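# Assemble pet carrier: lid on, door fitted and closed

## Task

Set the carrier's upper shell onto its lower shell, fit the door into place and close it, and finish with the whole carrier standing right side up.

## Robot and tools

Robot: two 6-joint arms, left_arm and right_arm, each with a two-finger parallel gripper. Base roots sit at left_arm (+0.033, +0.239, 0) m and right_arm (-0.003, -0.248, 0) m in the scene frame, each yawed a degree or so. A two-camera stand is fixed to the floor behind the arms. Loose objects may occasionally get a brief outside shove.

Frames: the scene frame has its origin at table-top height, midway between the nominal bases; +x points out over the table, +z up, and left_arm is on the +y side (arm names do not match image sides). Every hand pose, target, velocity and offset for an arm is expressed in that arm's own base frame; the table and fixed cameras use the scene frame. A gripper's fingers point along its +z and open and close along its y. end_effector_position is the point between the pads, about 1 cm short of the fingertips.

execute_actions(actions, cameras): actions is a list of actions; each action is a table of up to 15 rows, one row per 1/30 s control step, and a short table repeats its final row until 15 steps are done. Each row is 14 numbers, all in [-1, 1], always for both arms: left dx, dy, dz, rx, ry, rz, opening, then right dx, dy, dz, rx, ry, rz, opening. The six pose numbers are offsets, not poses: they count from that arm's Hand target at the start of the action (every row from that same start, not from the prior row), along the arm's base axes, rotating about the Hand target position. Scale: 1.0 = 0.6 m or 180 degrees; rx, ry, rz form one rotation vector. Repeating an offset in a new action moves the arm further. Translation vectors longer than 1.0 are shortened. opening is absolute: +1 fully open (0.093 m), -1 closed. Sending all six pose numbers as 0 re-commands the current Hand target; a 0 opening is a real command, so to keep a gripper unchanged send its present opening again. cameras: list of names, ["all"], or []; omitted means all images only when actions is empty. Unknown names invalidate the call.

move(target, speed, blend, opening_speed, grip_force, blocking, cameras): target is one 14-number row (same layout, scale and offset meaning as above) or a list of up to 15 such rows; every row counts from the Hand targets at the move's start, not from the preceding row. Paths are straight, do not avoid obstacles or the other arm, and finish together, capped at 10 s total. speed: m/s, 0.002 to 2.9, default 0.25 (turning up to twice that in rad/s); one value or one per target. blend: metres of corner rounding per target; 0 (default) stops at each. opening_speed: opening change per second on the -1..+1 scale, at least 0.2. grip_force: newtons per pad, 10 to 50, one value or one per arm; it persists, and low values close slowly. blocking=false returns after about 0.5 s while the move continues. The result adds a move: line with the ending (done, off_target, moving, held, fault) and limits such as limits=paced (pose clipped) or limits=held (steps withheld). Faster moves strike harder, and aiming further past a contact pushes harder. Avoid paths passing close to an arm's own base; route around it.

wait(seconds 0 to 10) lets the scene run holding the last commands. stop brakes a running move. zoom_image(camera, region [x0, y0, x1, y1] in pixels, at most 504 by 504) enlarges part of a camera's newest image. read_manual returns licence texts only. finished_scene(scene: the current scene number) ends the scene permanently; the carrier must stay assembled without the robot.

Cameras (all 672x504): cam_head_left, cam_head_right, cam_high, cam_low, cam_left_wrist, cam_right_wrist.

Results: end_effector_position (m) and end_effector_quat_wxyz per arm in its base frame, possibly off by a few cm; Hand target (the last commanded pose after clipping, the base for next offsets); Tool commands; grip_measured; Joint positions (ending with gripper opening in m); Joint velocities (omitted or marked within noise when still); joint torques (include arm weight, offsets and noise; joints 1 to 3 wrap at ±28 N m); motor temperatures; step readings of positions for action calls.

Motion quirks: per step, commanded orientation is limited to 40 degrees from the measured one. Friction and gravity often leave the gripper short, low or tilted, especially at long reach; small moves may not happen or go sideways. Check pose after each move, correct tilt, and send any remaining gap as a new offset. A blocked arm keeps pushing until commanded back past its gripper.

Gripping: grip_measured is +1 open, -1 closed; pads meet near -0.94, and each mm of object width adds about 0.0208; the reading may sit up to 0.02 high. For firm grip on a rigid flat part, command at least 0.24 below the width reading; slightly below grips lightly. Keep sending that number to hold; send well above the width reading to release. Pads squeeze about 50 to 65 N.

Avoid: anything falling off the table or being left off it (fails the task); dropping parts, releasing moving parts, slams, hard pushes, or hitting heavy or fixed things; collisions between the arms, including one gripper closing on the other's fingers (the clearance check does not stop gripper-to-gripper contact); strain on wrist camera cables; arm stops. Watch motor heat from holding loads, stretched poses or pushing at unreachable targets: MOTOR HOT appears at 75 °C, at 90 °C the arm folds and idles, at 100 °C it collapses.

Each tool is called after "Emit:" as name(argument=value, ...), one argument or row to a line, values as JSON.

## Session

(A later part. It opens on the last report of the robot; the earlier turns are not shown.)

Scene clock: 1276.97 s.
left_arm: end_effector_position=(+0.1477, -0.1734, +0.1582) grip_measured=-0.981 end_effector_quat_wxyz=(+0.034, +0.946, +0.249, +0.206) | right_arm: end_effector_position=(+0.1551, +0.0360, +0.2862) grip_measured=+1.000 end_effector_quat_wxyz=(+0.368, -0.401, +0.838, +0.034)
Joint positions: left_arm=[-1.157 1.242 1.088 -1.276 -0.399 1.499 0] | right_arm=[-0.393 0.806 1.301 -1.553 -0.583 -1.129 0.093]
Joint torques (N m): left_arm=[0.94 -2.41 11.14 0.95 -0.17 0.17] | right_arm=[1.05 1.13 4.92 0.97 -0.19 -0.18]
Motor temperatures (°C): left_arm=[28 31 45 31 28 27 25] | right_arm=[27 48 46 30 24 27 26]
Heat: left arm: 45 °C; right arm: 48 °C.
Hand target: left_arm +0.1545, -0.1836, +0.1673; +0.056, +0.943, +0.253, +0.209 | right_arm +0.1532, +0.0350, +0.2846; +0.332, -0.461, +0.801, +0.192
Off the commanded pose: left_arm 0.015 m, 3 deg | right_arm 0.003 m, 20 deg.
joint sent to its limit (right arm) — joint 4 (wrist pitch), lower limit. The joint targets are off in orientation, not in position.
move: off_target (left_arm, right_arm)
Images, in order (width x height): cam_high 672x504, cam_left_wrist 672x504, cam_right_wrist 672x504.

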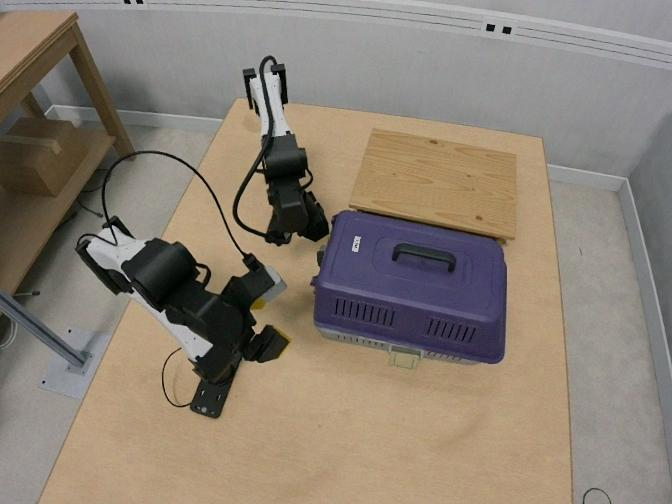

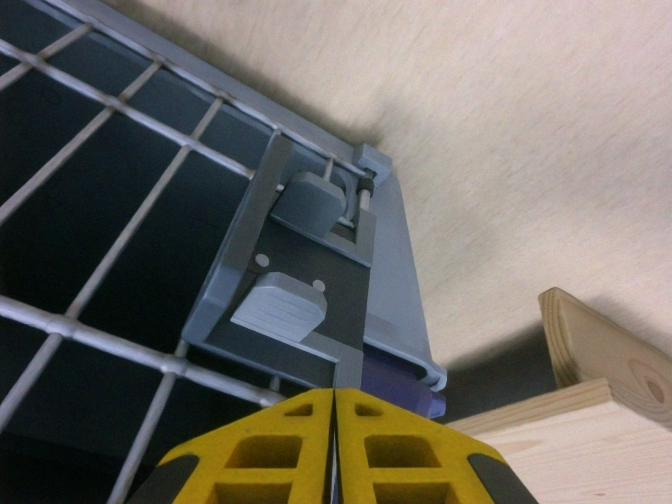

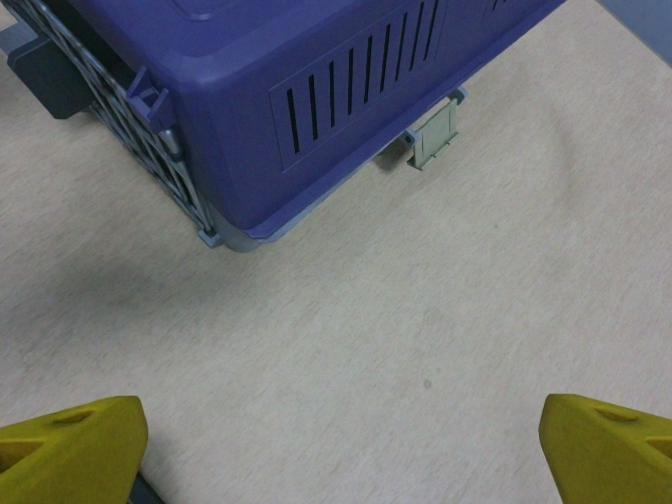

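Emit:
move(
  target=[
    [0,0,0,0,0,0,-1,0.205,0.025,0.12,0.018,-0.006,-0.2,1],
    [0,0,0,0,0,0,-1,0.305,0.372,0.07,0.018,-0.006,-0.338,1],
    [0,0,0,0,0,0,-1,0.415,0.372,-0.05,0.018,-0.006,-0.338,1],
  ],
  speed=[0.25,0.25,0.12],
  blend=[0.03,0.02,0],
  cameras=["all"],
)

Emit:
zoom_image(
  camera="cam_low",
  region=[280, 190, 440, 320],
)

Emit:
zoom_image(
  camera="cam_high",
  region=[300, 200, 520, 380],
)

Scene clock: 1306.87 s.
left_arm: end_effector_position=(+0.1477, -0.1734, +0.1582) grip_measured=-0.981 end_effector_quat_wxyz=(+0.034, +0.946, +0.249, +0.206) | right_arm: end_effector_position=(+0.4003, +0.2576, +0.2595) grip_measured=+1.000 end_effector_quat_wxyz=(+0.408, +0.019, +0.913, +0.014)
Joint positions: left_arm=[-1.157 1.242 1.088 -1.276 -0.399 1.499 0] | right_arm=[0.75 1.812 1.809 -0.876 0.523 0.6 0.093]
Joint torques (N m): left_arm=[0.95 -2.41 11.14 0.95 -0.17 0.19] | right_arm=[-0.24 -9.36 6.05 1.37 0.14 -0.21]
Heat: left arm: 45 °C; right arm: 46 °C.
Hand target: left_arm +0.1545, -0.1836, +0.1673; +0.056, +0.943, +0.253, +0.209 | right_arm +0.4022, +0.2583, +0.2548; +0.403, +0.016, +0.915, +0.015
Off the commanded pose: left_arm 0.015 m, 3 deg | right_arm 0.005 m, 1 deg.
move: off_target (left_arm)

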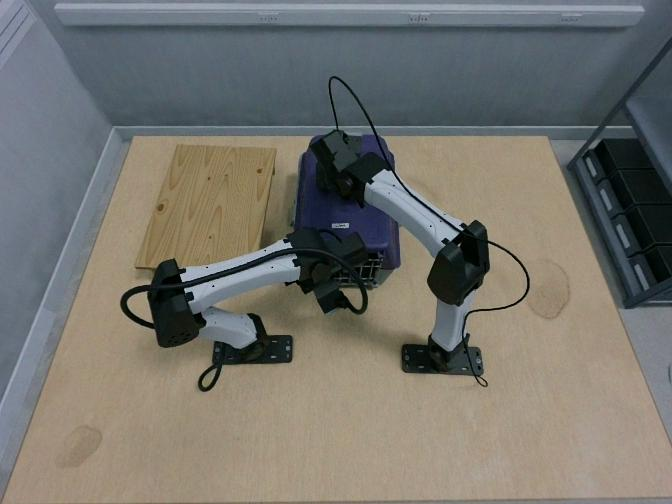

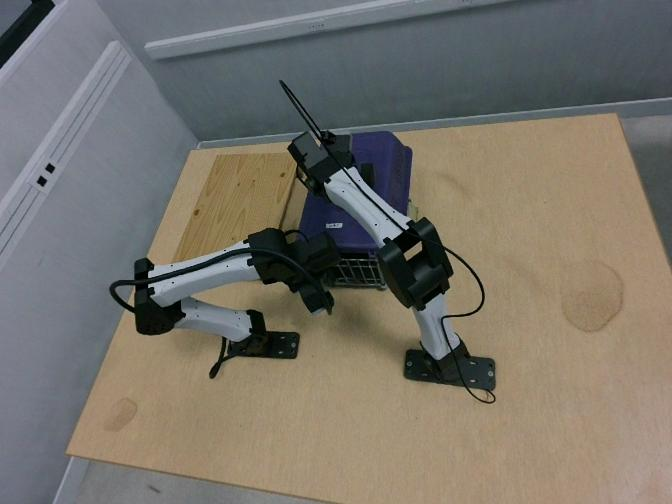

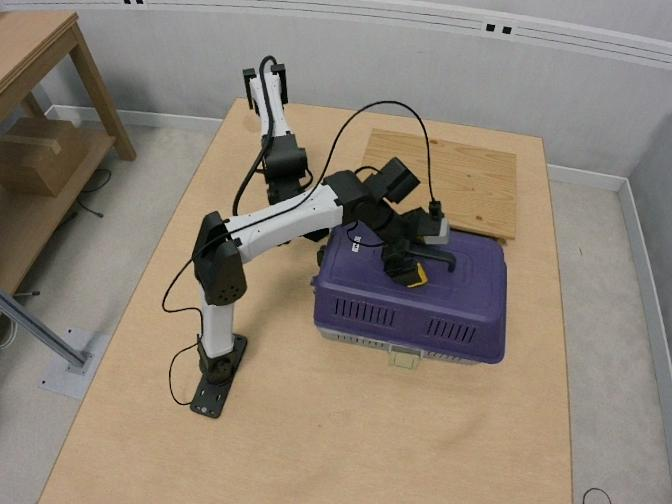

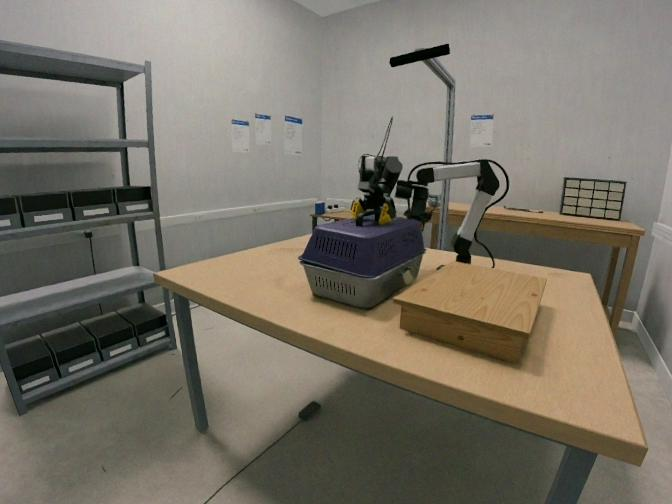

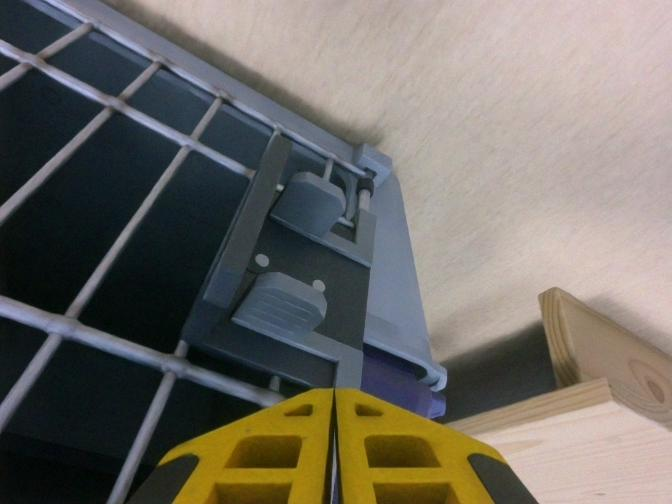

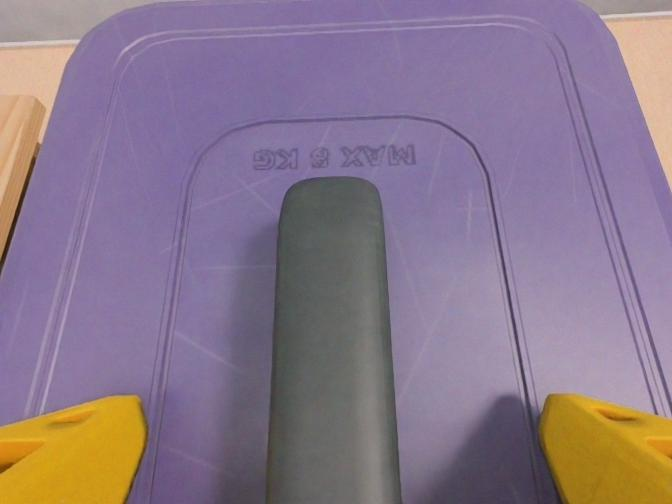

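Scaled by 3.150 from the camera's 672x504 image, which has a finer 960x720 frame.

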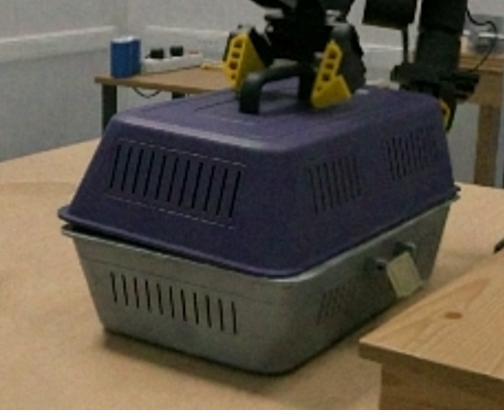

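Scaled by 2.291 from the camera's 672x504 image, which has a finer 960x720 frame.

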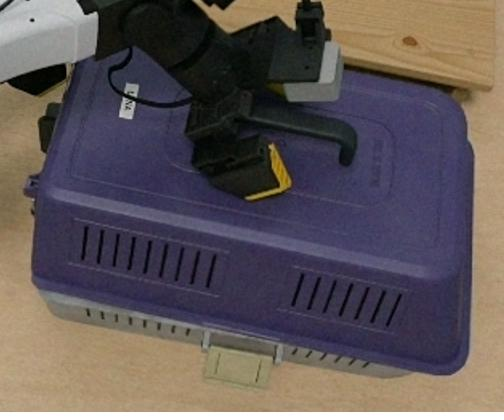

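Emit:
move(
  target=[
    [-0.05,0,0,0,0,0,-1,0,0,0,0,0,0,1],
    [-0.129,-0.079,0.173,0,0,0,-1,0,0,0,0,0,0,1],
  ],
  speed=[0.04,0.15],
  cameras=["cam_left_wrist"],
)

Emit:
zoom_image(
  camera="cam_left_wrist",
  region=[80, 50, 540, 450],
)

Scene clock: 1340.63 s.
left_arm: end_effector_position=(+0.0773, -0.2316, +0.2601) grip_measured=-0.981 end_effector_quat_wxyz=(+0.152, +0.945, +0.224, +0.184) | right_arm: end_effector_position=(+0.4003, +0.2577, +0.2596) grip_measured=+1.000 end_effector_quat_wxyz=(+0.408, +0.019, +0.913, +0.015)
Joint positions: left_arm=[-1.533 1.317 1.538 -1.549 -0.419 1.196 0] | right_arm=[0.75 1.812 1.809 -0.875 0.523 0.6 0.093]
Joint torques (N m): left_arm=[-1.11 -4.22 9.73 0.82 -0.4 -0.04] | right_arm=[-0.24 -9.39 6.04 1.37 0.15 -0.19]
Heat: left arm: 46 °C; right arm: 48 °C.
Hand target: left_arm +0.0772, -0.2310, +0.2711; +0.056, +0.943, +0.253, +0.209 | right_arm +0.4022, +0.2583, +0.2548; +0.403, +0.016, +0.915, +0.015
Off the commanded pose: left_arm 0.011 m, 12 deg | right_arm 0.005 m, 1 deg.
joint sent to its limit (left arm) — joint 4 (wrist pitch), lower limit. The joint targets are off in orientation, not in position.
move: off_target (left_arm)
Images, in order (width x height): cam_left_wrist 672x504.

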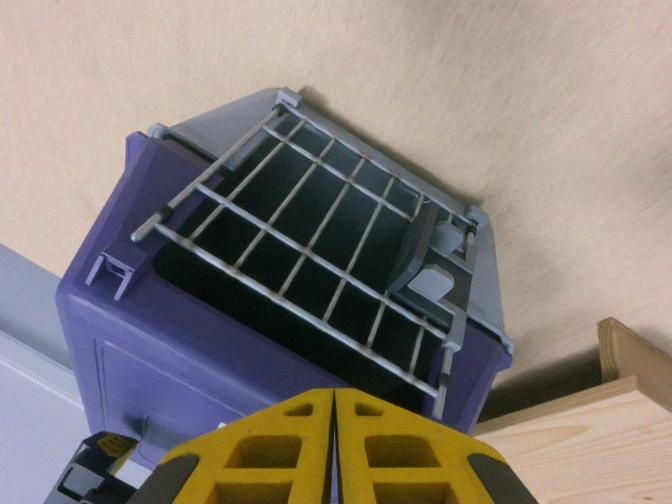

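Scaled by 1.096 from the camera's 672x504 image, which has a finer 960x720 frame.

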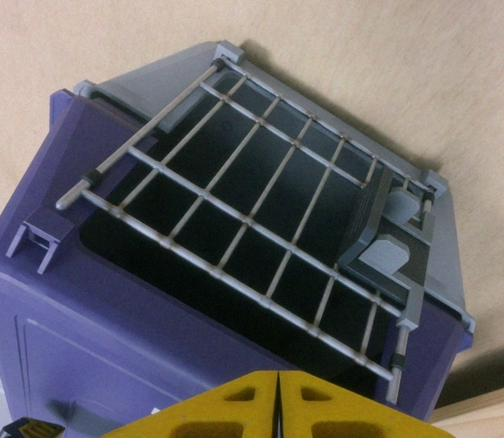

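Emit:
move(
  target=[0,0,0,0,0,0,-1,0,0.004,-0.004,0,0,0,-1],
  opening_speed=1,
)

Emit:
move(
  target=[
    [0,0,0,0,0,0,-1,0,0,0.08,0.006,-0.028,0,-1],
    [0,0,0,0,0,0,-1,0.0,0.018,0.08,0.006,-0.028,0,-1],
    [0,0,0,0,0,0,-1,0.0,0.018,0.03,0.006,-0.02,0,-1],
  ],
  speed=0.07,
  cameras=["cam_left_wrist","cam_low","cam_high"],
)

Emit:
zoom_image(
  camera="cam_left_wrist",
  region=[80, 50, 540, 450],
)

Emit:
zoom_image(
  camera="cam_low",
  region=[280, 190, 440, 320],
)

Scene clock: 1363.40 s.
left_arm: end_effector_position=(+0.0773, -0.2315, +0.2601) grip_measured=-0.981 end_effector_quat_wxyz=(+0.151, +0.945, +0.224, +0.184) | right_arm: end_effector_position=(+0.4011, +0.2588, +0.2605) grip_measured=-0.628 end_effector_quat_wxyz=(+0.410, +0.018, +0.912, +0.017)
Joint positions: left_arm=[-1.533 1.317 1.538 -1.549 -0.419 1.195 0] | right_arm=[0.75 1.812 1.809 -0.868 0.521 0.596 0.015]
Joint torques (N m): left_arm=[-1.1 -4.22 9.74 0.84 -0.4 -0.03] | right_arm=[0.14 -8.96 5.79 1.37 0.18 -0.11]
Heat: left arm: 46 °C; right arm: 49 °C.
Hand target: left_arm +0.0772, -0.2310, +0.2711; +0.056, +0.943, +0.253, +0.209 | right_arm +0.4022, +0.2607, +0.2524; +0.403, +0.015, +0.915, +0.015
Off the commanded pose: left_arm 0.011 m, 12 deg | right_arm 0.008 m, 1 deg.
joint sent to its limit (left arm) — joint 4 (wrist pitch), lower limit. The joint targets are off in orientation, not in position.
move: off_target (left_arm)

Scene clock: 1365.90 s.
left_arm: end_effector_position=(+0.0773, -0.2315, +0.2601) grip_measured=-0.981 end_effector_quat_wxyz=(+0.151, +0.945, +0.224, +0.184) | right_arm: end_effector_position=(+0.3970, +0.2685, +0.2625) grip_measured=-0.642 end_effector_quat_wxyz=(+0.412, +0.008, +0.911, +0.011)
Joint positions: left_arm=[-1.533 1.317 1.538 -1.549 -0.419 1.195 0] | right_arm=[0.777 1.831 1.839 -0.888 0.544 0.596 0.014]
Joint torques (N m): left_arm=[-1.11 -4.22 9.72 0.84 -0.4 -0.03] | right_arm=[0.27 -10.85 5.61 1.79 0.36 -0.06]
Heat: left arm: 46 °C; right arm: 49 °C.
Hand target: left_arm +0.0772, -0.2310, +0.2711; +0.056, +0.943, +0.253, +0.209 | right_arm +0.4022, +0.2715, +0.2704; +0.431, +0.019, +0.902, +0.024
Off the commanded pose: left_arm 0.011 m, 12 deg | right_arm 0.010 m, 3 deg.
joint sent to its limit (left arm) — joint 4 (wrist pitch), lower limit. The joint targets are off in orientation, not in position.
move: off_target (left_arm, right_arm)
Images, in order (width x height): cam_high 672x504, cam_low 672x504, cam_left_wrist 672x504.

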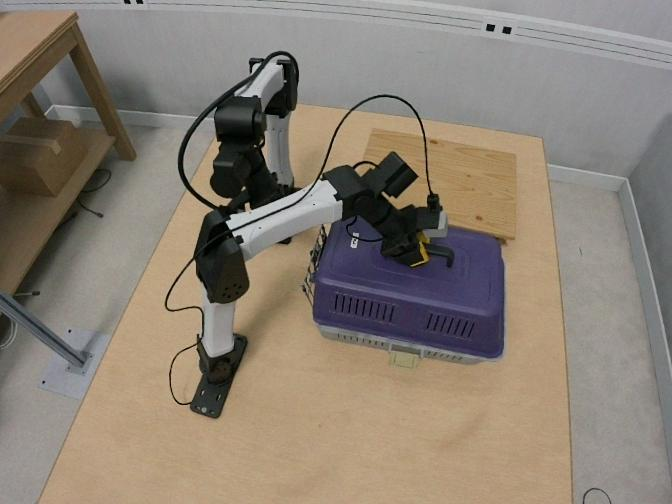

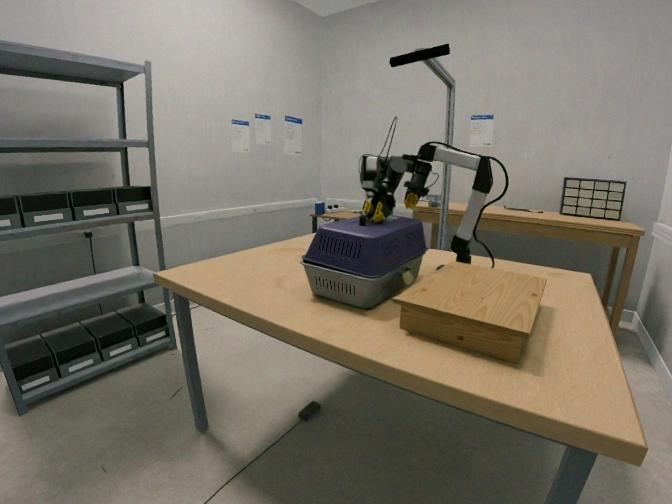

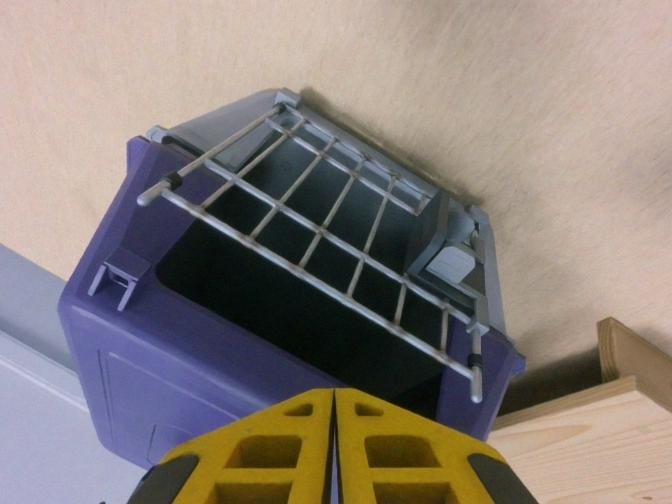

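Scaled by 1.096 from the camera's 672x504 image, which has a finer 960x720 frame.

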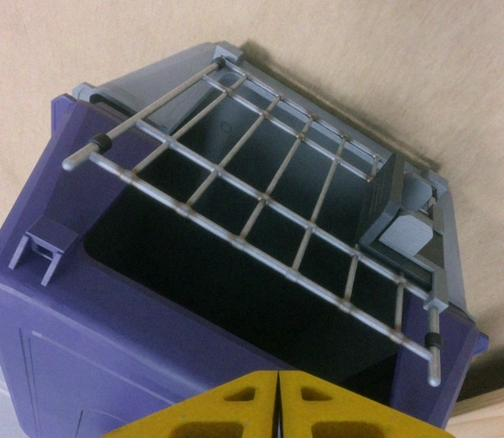

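Scaled by 3.150 from the camera's 672x504 image, which has a finer 960x720 frame.

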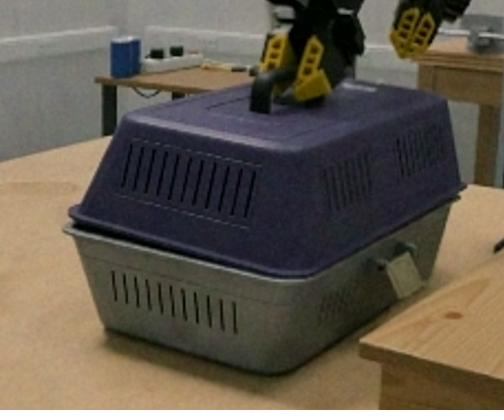

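Emit:
move(
  target=[0,0,0,0,0,0,-1,0,-0.004,-0.035,0,0.012,0,-1],
  speed=0.05,
  cameras=["cam_left_wrist","cam_low"],
)

Emit:
zoom_image(
  camera="cam_left_wrist",
  region=[80, 50, 540, 450],
)

Emit:
zoom_image(
  camera="cam_low",
  region=[280, 190, 440, 320],
)

Scene clock: 1379.57 s.
left_arm: end_effector_position=(+0.0773, -0.2315, +0.2601) grip_measured=-0.981 end_effector_quat_wxyz=(+0.151, +0.945, +0.224, +0.184) | right_arm: end_effector_position=(+0.3976, +0.2669, +0.2585) grip_measured=-0.642 end_effector_quat_wxyz=(+0.417, +0.014, +0.909, +0.018)
Joint positions: left_arm=[-1.533 1.317 1.538 -1.549 -0.419 1.195 0] | right_arm=[0.773 1.81 1.787 -0.84 0.54 0.6 0.014]
Joint torques (N m): left_arm=[-1.1 -4.22 9.73 0.84 -0.4 -0.03] | right_arm=[-0.4 -8.98 4.83 1.62 0.15 0]
Heat: left arm: 46 °C; right arm: 52 °C.
Hand target: left_arm +0.0772, -0.2310, +0.2711; +0.056, +0.943, +0.253, +0.209 | right_arm +0.4023, +0.2689, +0.2493; +0.414, +0.019, +0.910, +0.024
Off the commanded pose: left_arm 0.011 m, 12 deg | right_arm 0.010 m, 1 deg.
joint sent to its limit (left arm) — joint 4 (wrist pitch), lower limit. The joint targets are off in orientation, not in position.
move: off_target (left_arm)
Images, in order (width x height): cam_low 672x504, cam_left_wrist 672x504.

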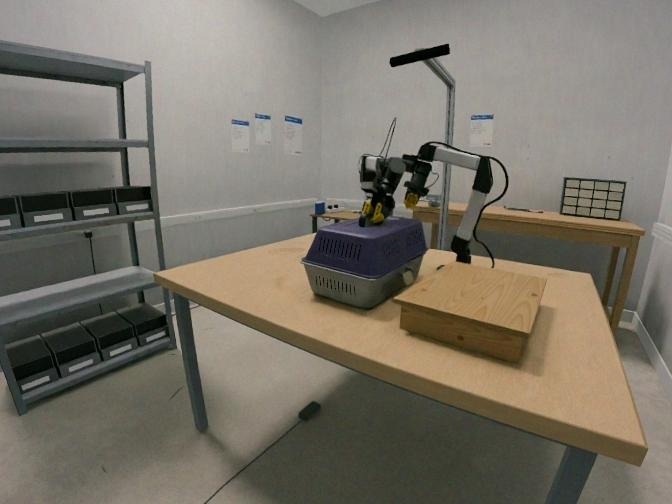

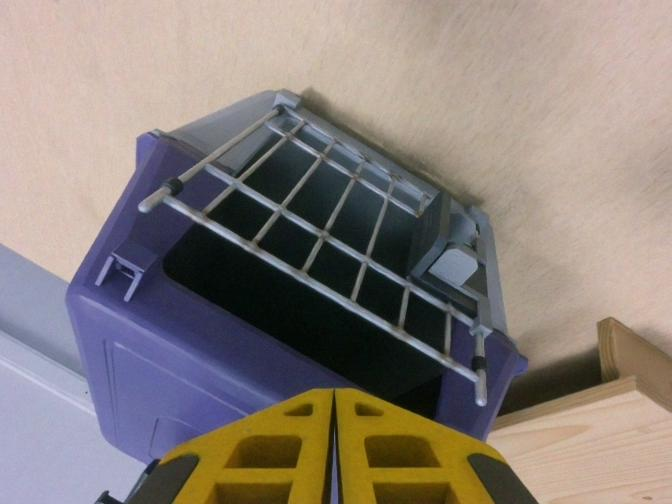

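Scaled by 1.096 from the camera's 672x504 image, which has a finer 960x720 frame.

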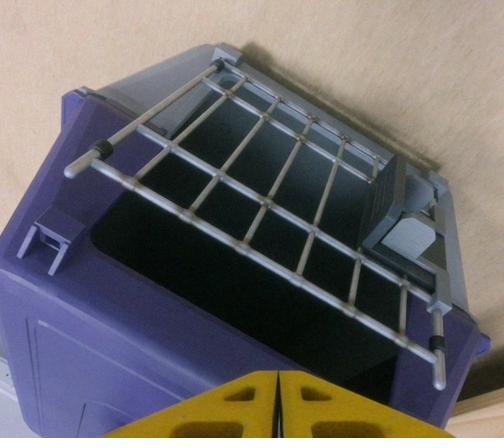

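Scaled by 3.150 from the camera's 672x504 image, which has a finer 960x720 frame.

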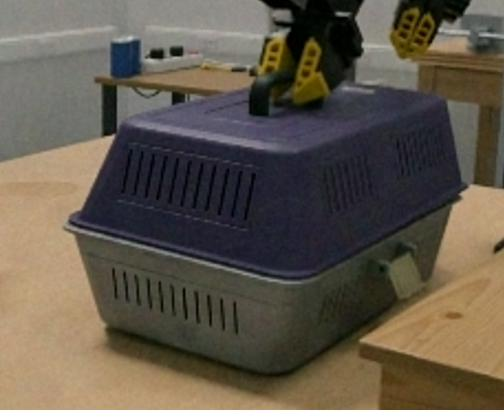

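Emit:
move(
  target=[0,0,0,0,0,0,-1,0,-0.01,0.01,0,0,0,-1],
  speed=0.02,
  cameras=["cam_left_wrist","cam_low","cam_high"],
)

Emit:
zoom_image(
  camera="cam_left_wrist",
  region=[80, 50, 540, 450],
)

Emit:
zoom_image(
  camera="cam_low",
  region=[280, 190, 440, 320],
)

Emit:
zoom_image(
  camera="cam_high",
  region=[300, 200, 520, 380],
)

Scene clock: 1442.83 s.
left_arm: end_effector_position=(+0.0773, -0.2315, +0.2601) grip_measured=-0.981 end_effector_quat_wxyz=(+0.151, +0.945, +0.224, +0.184) | right_arm: end_effector_position=(+0.3987, +0.2639, +0.2585) grip_measured=-0.642 end_effector_quat_wxyz=(+0.414, +0.016, +0.910, +0.021)
Joint positions: left_arm=[-1.533 1.317 1.538 -1.549 -0.419 1.195 0] | right_arm=[0.763 1.807 1.787 -0.843 0.527 0.6 0.014]
Joint torques (N m): left_arm=[-1.1 -4.22 9.73 0.83 -0.4 -0.03] | right_arm=[-0.51 -9.78 5.42 1.52 0.19 -0.11]
Motor temperatures (°C): left_arm=[28 31 46 30 28 27 25] | right_arm=[27 55 46 34 24 27 27]
Heat: left arm: 46 °C; right arm: 55 °C.
Hand target: left_arm +0.0772, -0.2310, +0.2711; +0.056, +0.943, +0.253, +0.209 | right_arm +0.4023, +0.2630, +0.2553; +0.414, +0.019, +0.910, +0.024
Off the commanded pose: left_arm 0.011 m, 12 deg | right_arm 0.005 m, 1 deg.
joint sent to its limit (left arm) — joint 4 (wrist pitch), lower limit. The joint targets are off in orientation, not in position.
move: off_target (left_arm)
Images, in order (width x height): cam_high 672x504, cam_low 672x504, cam_left_wrist 672x504.

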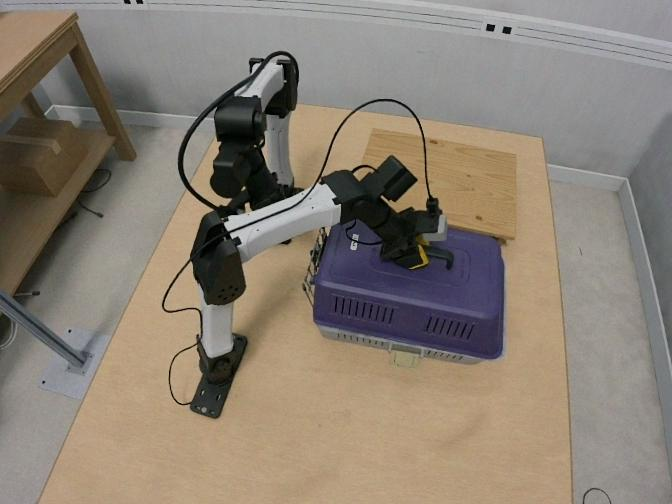

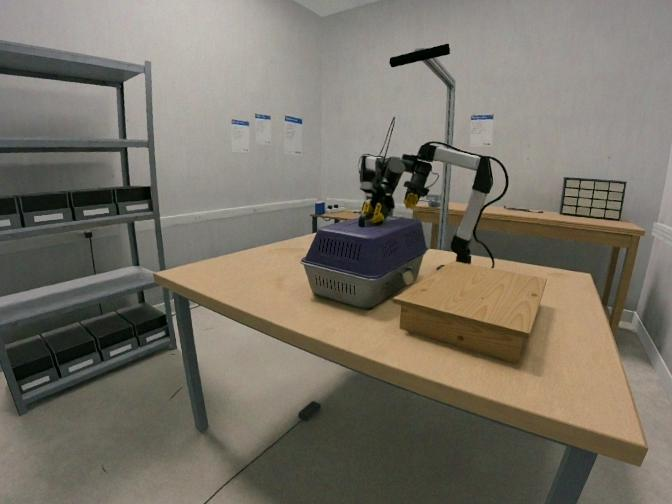

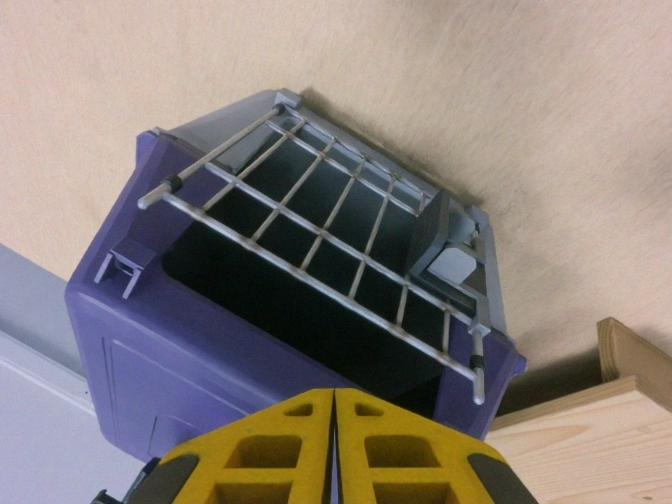

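Scaled by 1.096 from the camera's 672x504 image, which has a finer 960x720 frame.

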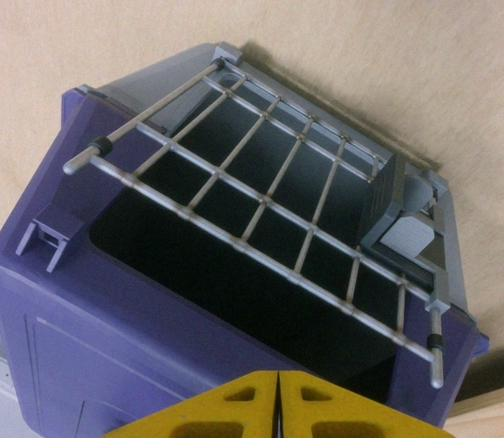

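Scaled by 3.150 from the camera's 672x504 image, which has a finer 960x720 frame.

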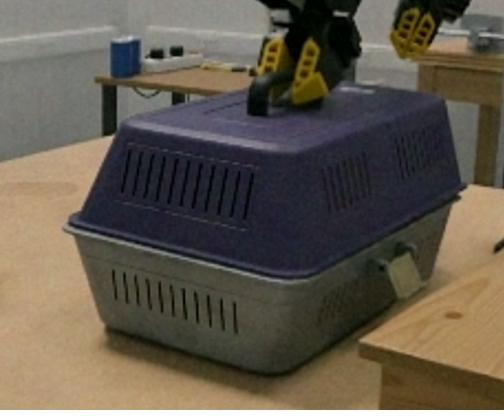

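Scaled by 2.291 from the camera's 672x504 image, which has a finer 960x720 frame.

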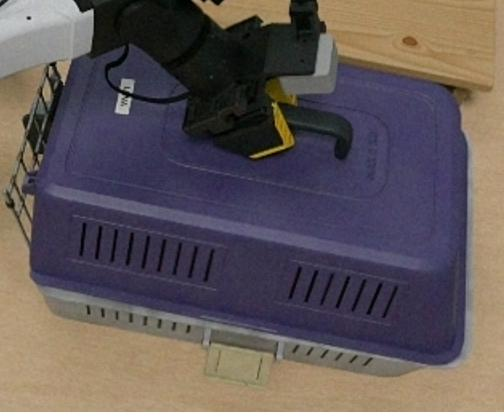

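Emit:
move(
  target=[
    [0,0,0,0,0,0,-1,0,0,0.055,0,-0.02,0,-1],
    [0,0,0,0,0,0,-1,0.014,-0.007,0.055,0,-0.02,0,-1],
    [0,0,0,0,0,0,-1,0.014,-0.007,0.0,0,-0.01,0,-1],
    [0,0,0,0,0,0,-1,0.014,-0.007,-0.02,0,0.0,0,-1],
  ],
  speed=0.04,
  cameras=["cam_left_wrist","cam_low","cam_high"],
)

Emit:
zoom_image(
  camera="cam_left_wrist",
  region=[80, 50, 540, 450],
)

Emit:
zoom_image(
  camera="cam_low",
  region=[280, 190, 440, 320],
)

Emit:
zoom_image(
  camera="cam_high",
  region=[300, 200, 520, 380],
)

Scene clock: 1459.27 s.
left_arm: end_effector_position=(+0.0773, -0.2315, +0.2601) grip_measured=-0.981 end_effector_quat_wxyz=(+0.151, +0.945, +0.224, +0.184) | right_arm: end_effector_position=(+0.4041, +0.2593, +0.2566) grip_measured=-0.642 end_effector_quat_wxyz=(+0.422, +0.013, +0.906, +0.019)
Joint positions: left_arm=[-1.533 1.317 1.538 -1.549 -0.419 1.195 0] | right_arm=[0.748 1.794 1.749 -0.793 0.528 0.571 0.014]
Joint torques (N m): left_arm=[-1.1 -4.22 9.73 0.84 -0.4 -0.03] | right_arm=[-1.21 -8.49 4.66 1.62 0.04 -0.02]
Heat: left arm: 46 °C; right arm: 54 °C.
Hand target: left_arm +0.0772, -0.2310, +0.2711; +0.056, +0.943, +0.253, +0.209 | right_arm +0.4106, +0.2589, +0.2432; +0.414, +0.019, +0.910, +0.024
Off the commanded pose: left_arm 0.011 m, 12 deg | right_arm 0.015 m, 1 deg.
joint sent to its limit (left arm) — joint 4 (wrist pitch), lower limit. The joint targets are off in orientation, not in position.
move: off_target (left_arm, right_arm)
Images, in order (width x height): cam_high 672x504, cam_low 672x504, cam_left_wrist 672x504.

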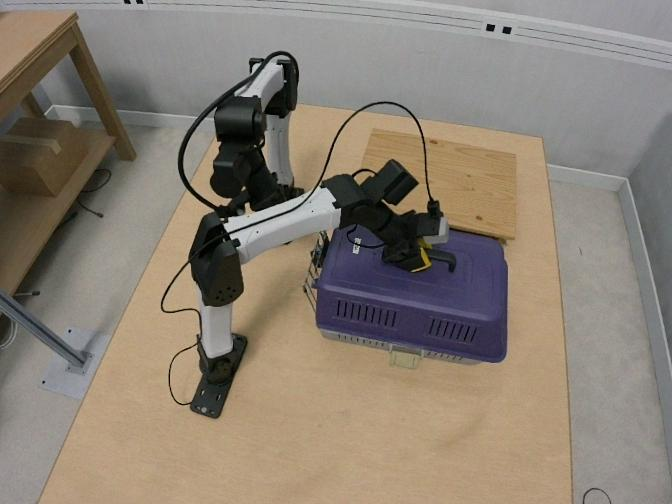

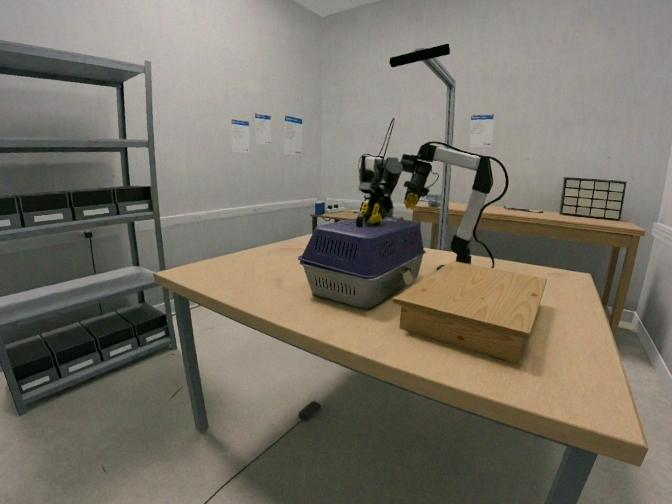

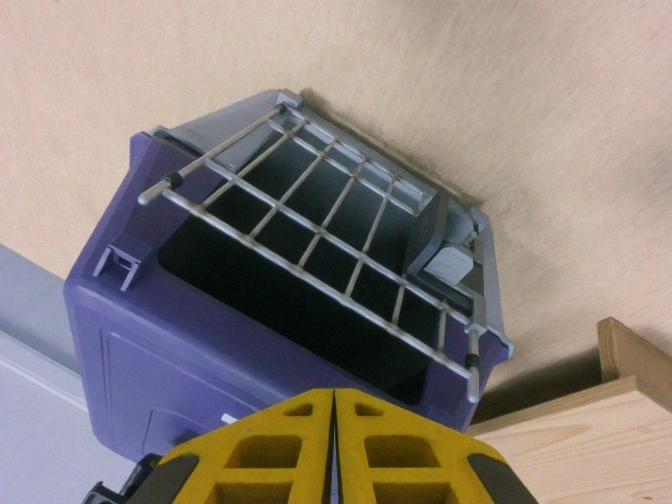

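Scaled by 1.096 from the camera's 672x504 image, which has a finer 960x720 frame.

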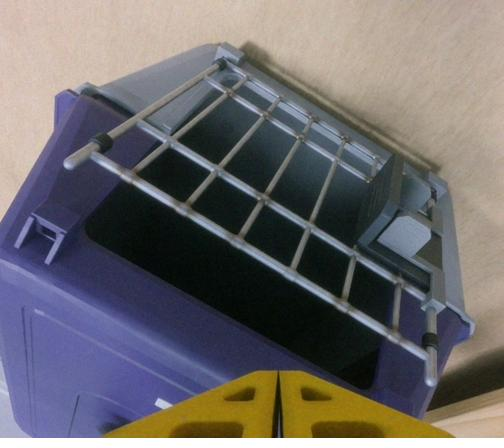

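Scaled by 3.150 from the camera's 672x504 image, which has a finer 960x720 frame.

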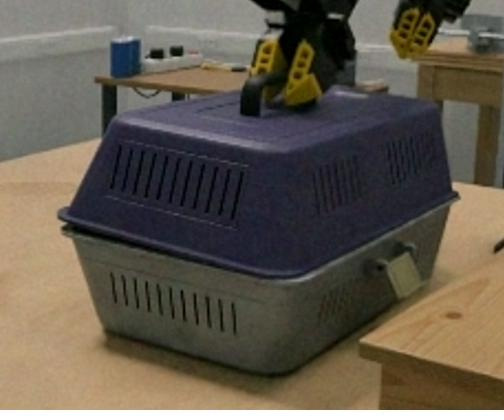

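Scaled by 2.291 from the camera's 672x504 image, which has a finer 960x720 frame.

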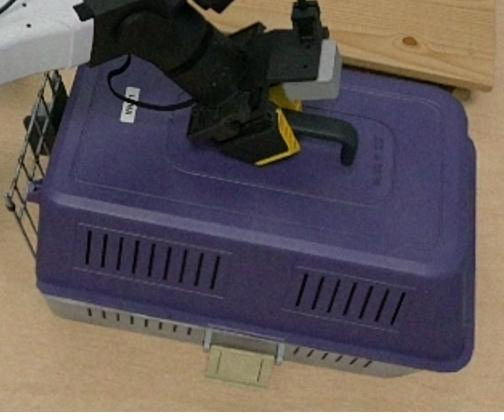

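Emit:
move(
  target=[
    [0,0,0,0,0,0,-1,-0.006,0,0.065,0,-0.02,0,-1],
    [0,0,0,0,0,0,-1,-0.012,0.006,0.065,0,-0.02,0,-1],
    [0,0,0,0,0,0,-1,-0.012,0.006,0.01,0,-0.005,0,-1],
    [0,0,0,0,0,0,-1,-0.012,0.006,-0.01,0,0.01,0,-1],
  ],
  speed=0.04,
  cameras=["cam_left_wrist","cam_low","cam_high"],
)

Emit:
zoom_image(
  camera="cam_left_wrist",
  region=[80, 50, 540, 450],
)

Emit:
zoom_image(
  camera="cam_low",
  region=[280, 190, 440, 320],
)

Emit:
zoom_image(
  camera="cam_high",
  region=[300, 200, 520, 380],
)

Scene clock: 1481.37 s.
left_arm: end_effector_position=(+0.0773, -0.2315, +0.2601) grip_measured=-0.981 end_effector_quat_wxyz=(+0.151, +0.945, +0.224, +0.184) | right_arm: end_effector_position=(+0.4025, +0.2574, +0.2567) grip_measured=-0.642 end_effector_quat_wxyz=(+0.423, +0.017, +0.906, +0.017)
Joint positions: left_arm=[-1.533 1.317 1.538 -1.549 -0.419 1.195 0] | right_arm=[0.75 1.788 1.742 -0.797 0.537 0.58 0.014]
Joint torques (N m): left_arm=[-1.1 -4.22 9.73 0.83 -0.4 -0.03] | right_arm=[-0.21 -7.5 5.68 1.32 -0.09 0.18]
Heat: left arm: 46 °C; right arm: 54 °C.
Hand target: left_arm +0.0772, -0.2310, +0.2711; +0.056, +0.943, +0.253, +0.209 | right_arm +0.4034, +0.2624, +0.2374; +0.400, +0.020, +0.916, +0.024
Off the commanded pose: left_arm 0.011 m, 12 deg | right_arm 0.020 m, 3 deg.
joint sent to its limit (left arm) — joint 4 (wrist pitch), lower limit. The joint targets are off in orientation, not in position.
move: off_target (left_arm, right_arm)
Images, in order (width x height): cam_high 672x504, cam_low 672x504, cam_left_wrist 672x504.

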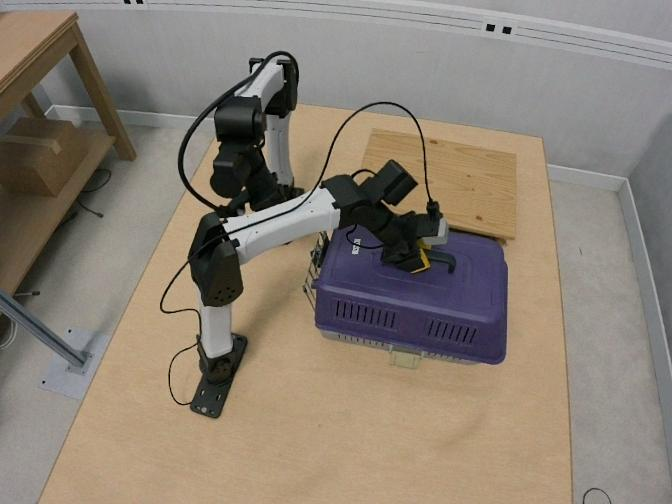

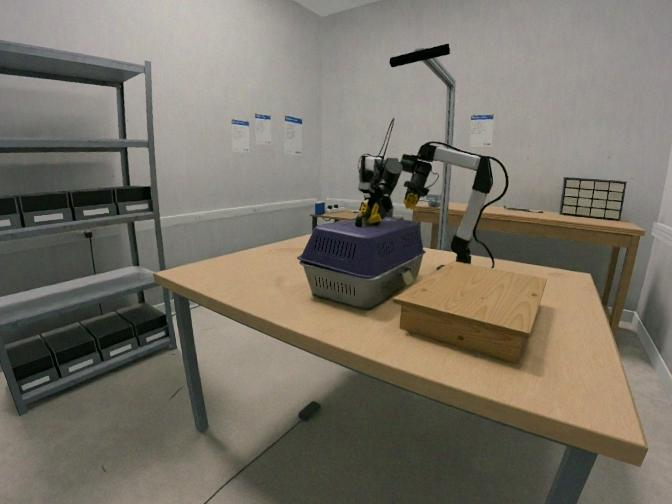

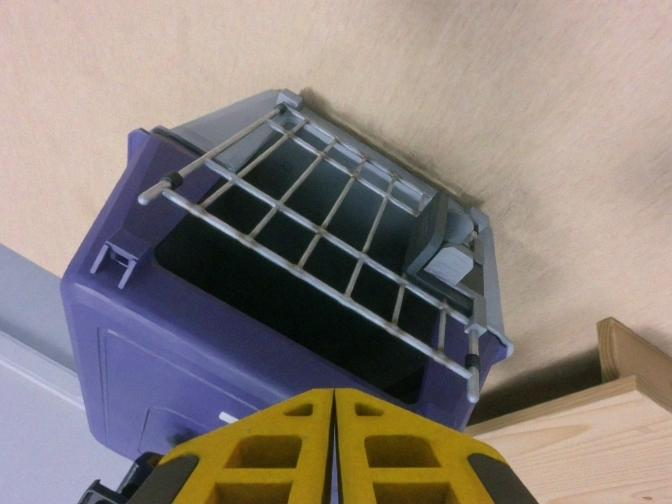

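Scaled by 1.096 from the camera's 672x504 image, which has a finer 960x720 frame.

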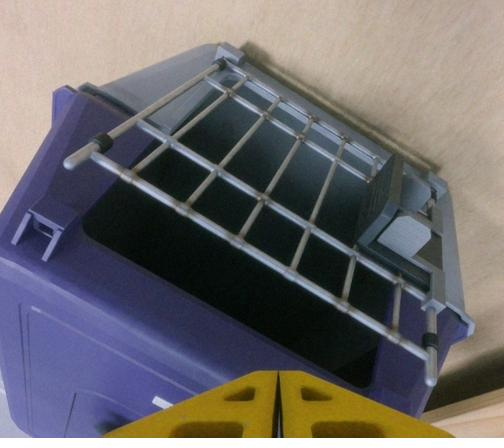

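Scaled by 3.150 from the camera's 672x504 image, which has a finer 960x720 frame.

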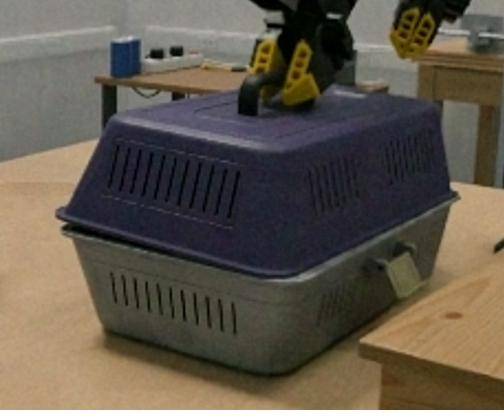

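Scaled by 2.291 from the camera's 672x504 image, which has a finer 960x720 frame.

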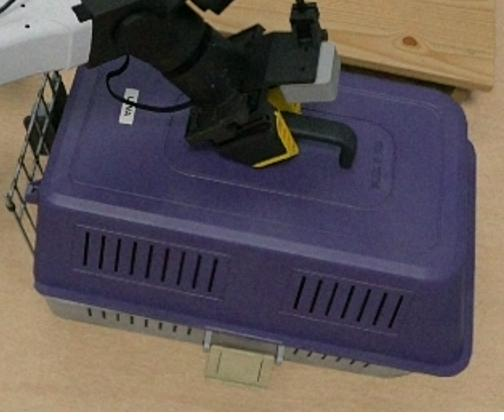

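Emit:
move(
  target=[
    [0,0,0,0,0,0,-1,-0.006,0,0.105,0,-0.02,0,-1],
    [0,0,0,0,0,0,-1,-0.002,0.001,0.105,0,-0.02,0,-1],
  ],
  speed=0.04,
  cameras=["cam_left_wrist","cam_high"],
)

Emit:
zoom_image(
  camera="cam_left_wrist",
  region=[80, 50, 540, 450],
)

Emit:
zoom_image(
  camera="cam_high",
  region=[300, 200, 520, 380],
)

Scene clock: 1496.80 s.
left_arm: end_effector_position=(+0.0773, -0.2315, +0.2601) grip_measured=-0.981 end_effector_quat_wxyz=(+0.151, +0.945, +0.224, +0.184) | right_arm: end_effector_position=(+0.3953, +0.2575, +0.2748) grip_measured=-0.642 end_effector_quat_wxyz=(+0.396, +0.009, +0.918, +0.006)
Joint positions: left_arm=[-1.533 1.317 1.538 -1.549 -0.419 1.195 0] | right_arm=[0.756 1.842 1.928 -0.999 0.52 0.594 0.014]
Joint torques (N m): left_arm=[-1.09 -4.22 9.73 0.84 -0.4 -0.03] | right_arm=[0.66 -10.69 9.89 1.57 0.45 -0.16]
Heat: left arm: 46 °C; right arm: 53 °C.
Hand target: left_arm +0.0772, -0.2310, +0.2711; +0.056, +0.943, +0.253, +0.209 | right_arm +0.4022, +0.2630, +0.3005; +0.429, +0.019, +0.903, +0.024
Off the commanded pose: left_arm 0.011 m, 12 deg | right_arm 0.027 m, 5 deg.
joint sent to its limit (left arm) — joint 4 (wrist pitch), lower limit. The joint targets are off in orientation, not in position.
move: off_target (left_arm, right_arm)
Images, in order (width x height): cam_high 672x504, cam_left_wrist 672x504.

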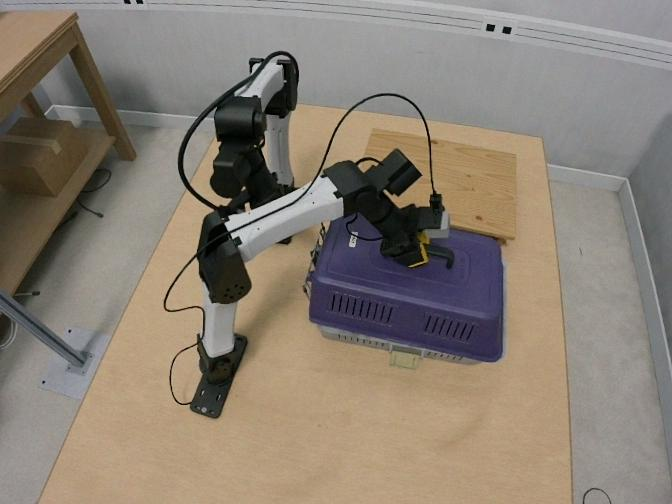

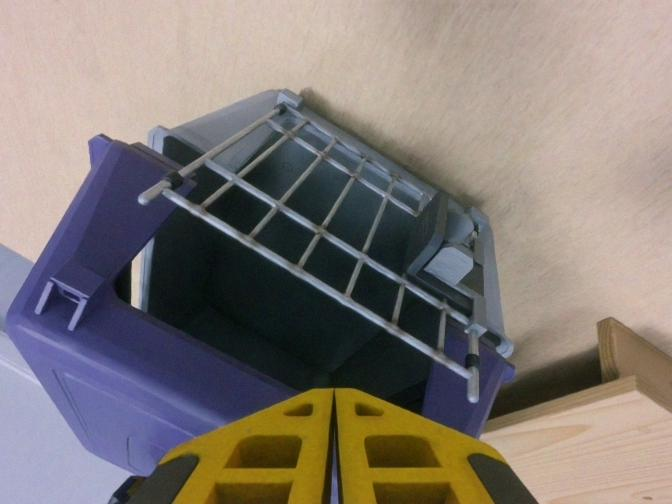

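Scaled by 1.096 from the camera's 672x504 image, which has a finer 960x720 frame.

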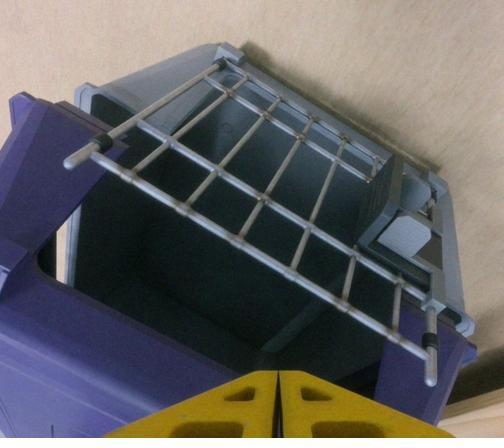

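Scaled by 2.291 from the camera's 672x504 image, which has a finer 960x720 frame.

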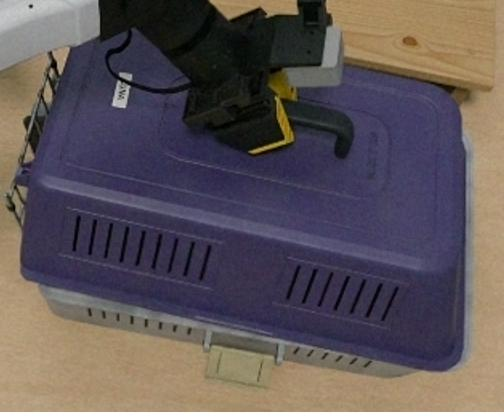

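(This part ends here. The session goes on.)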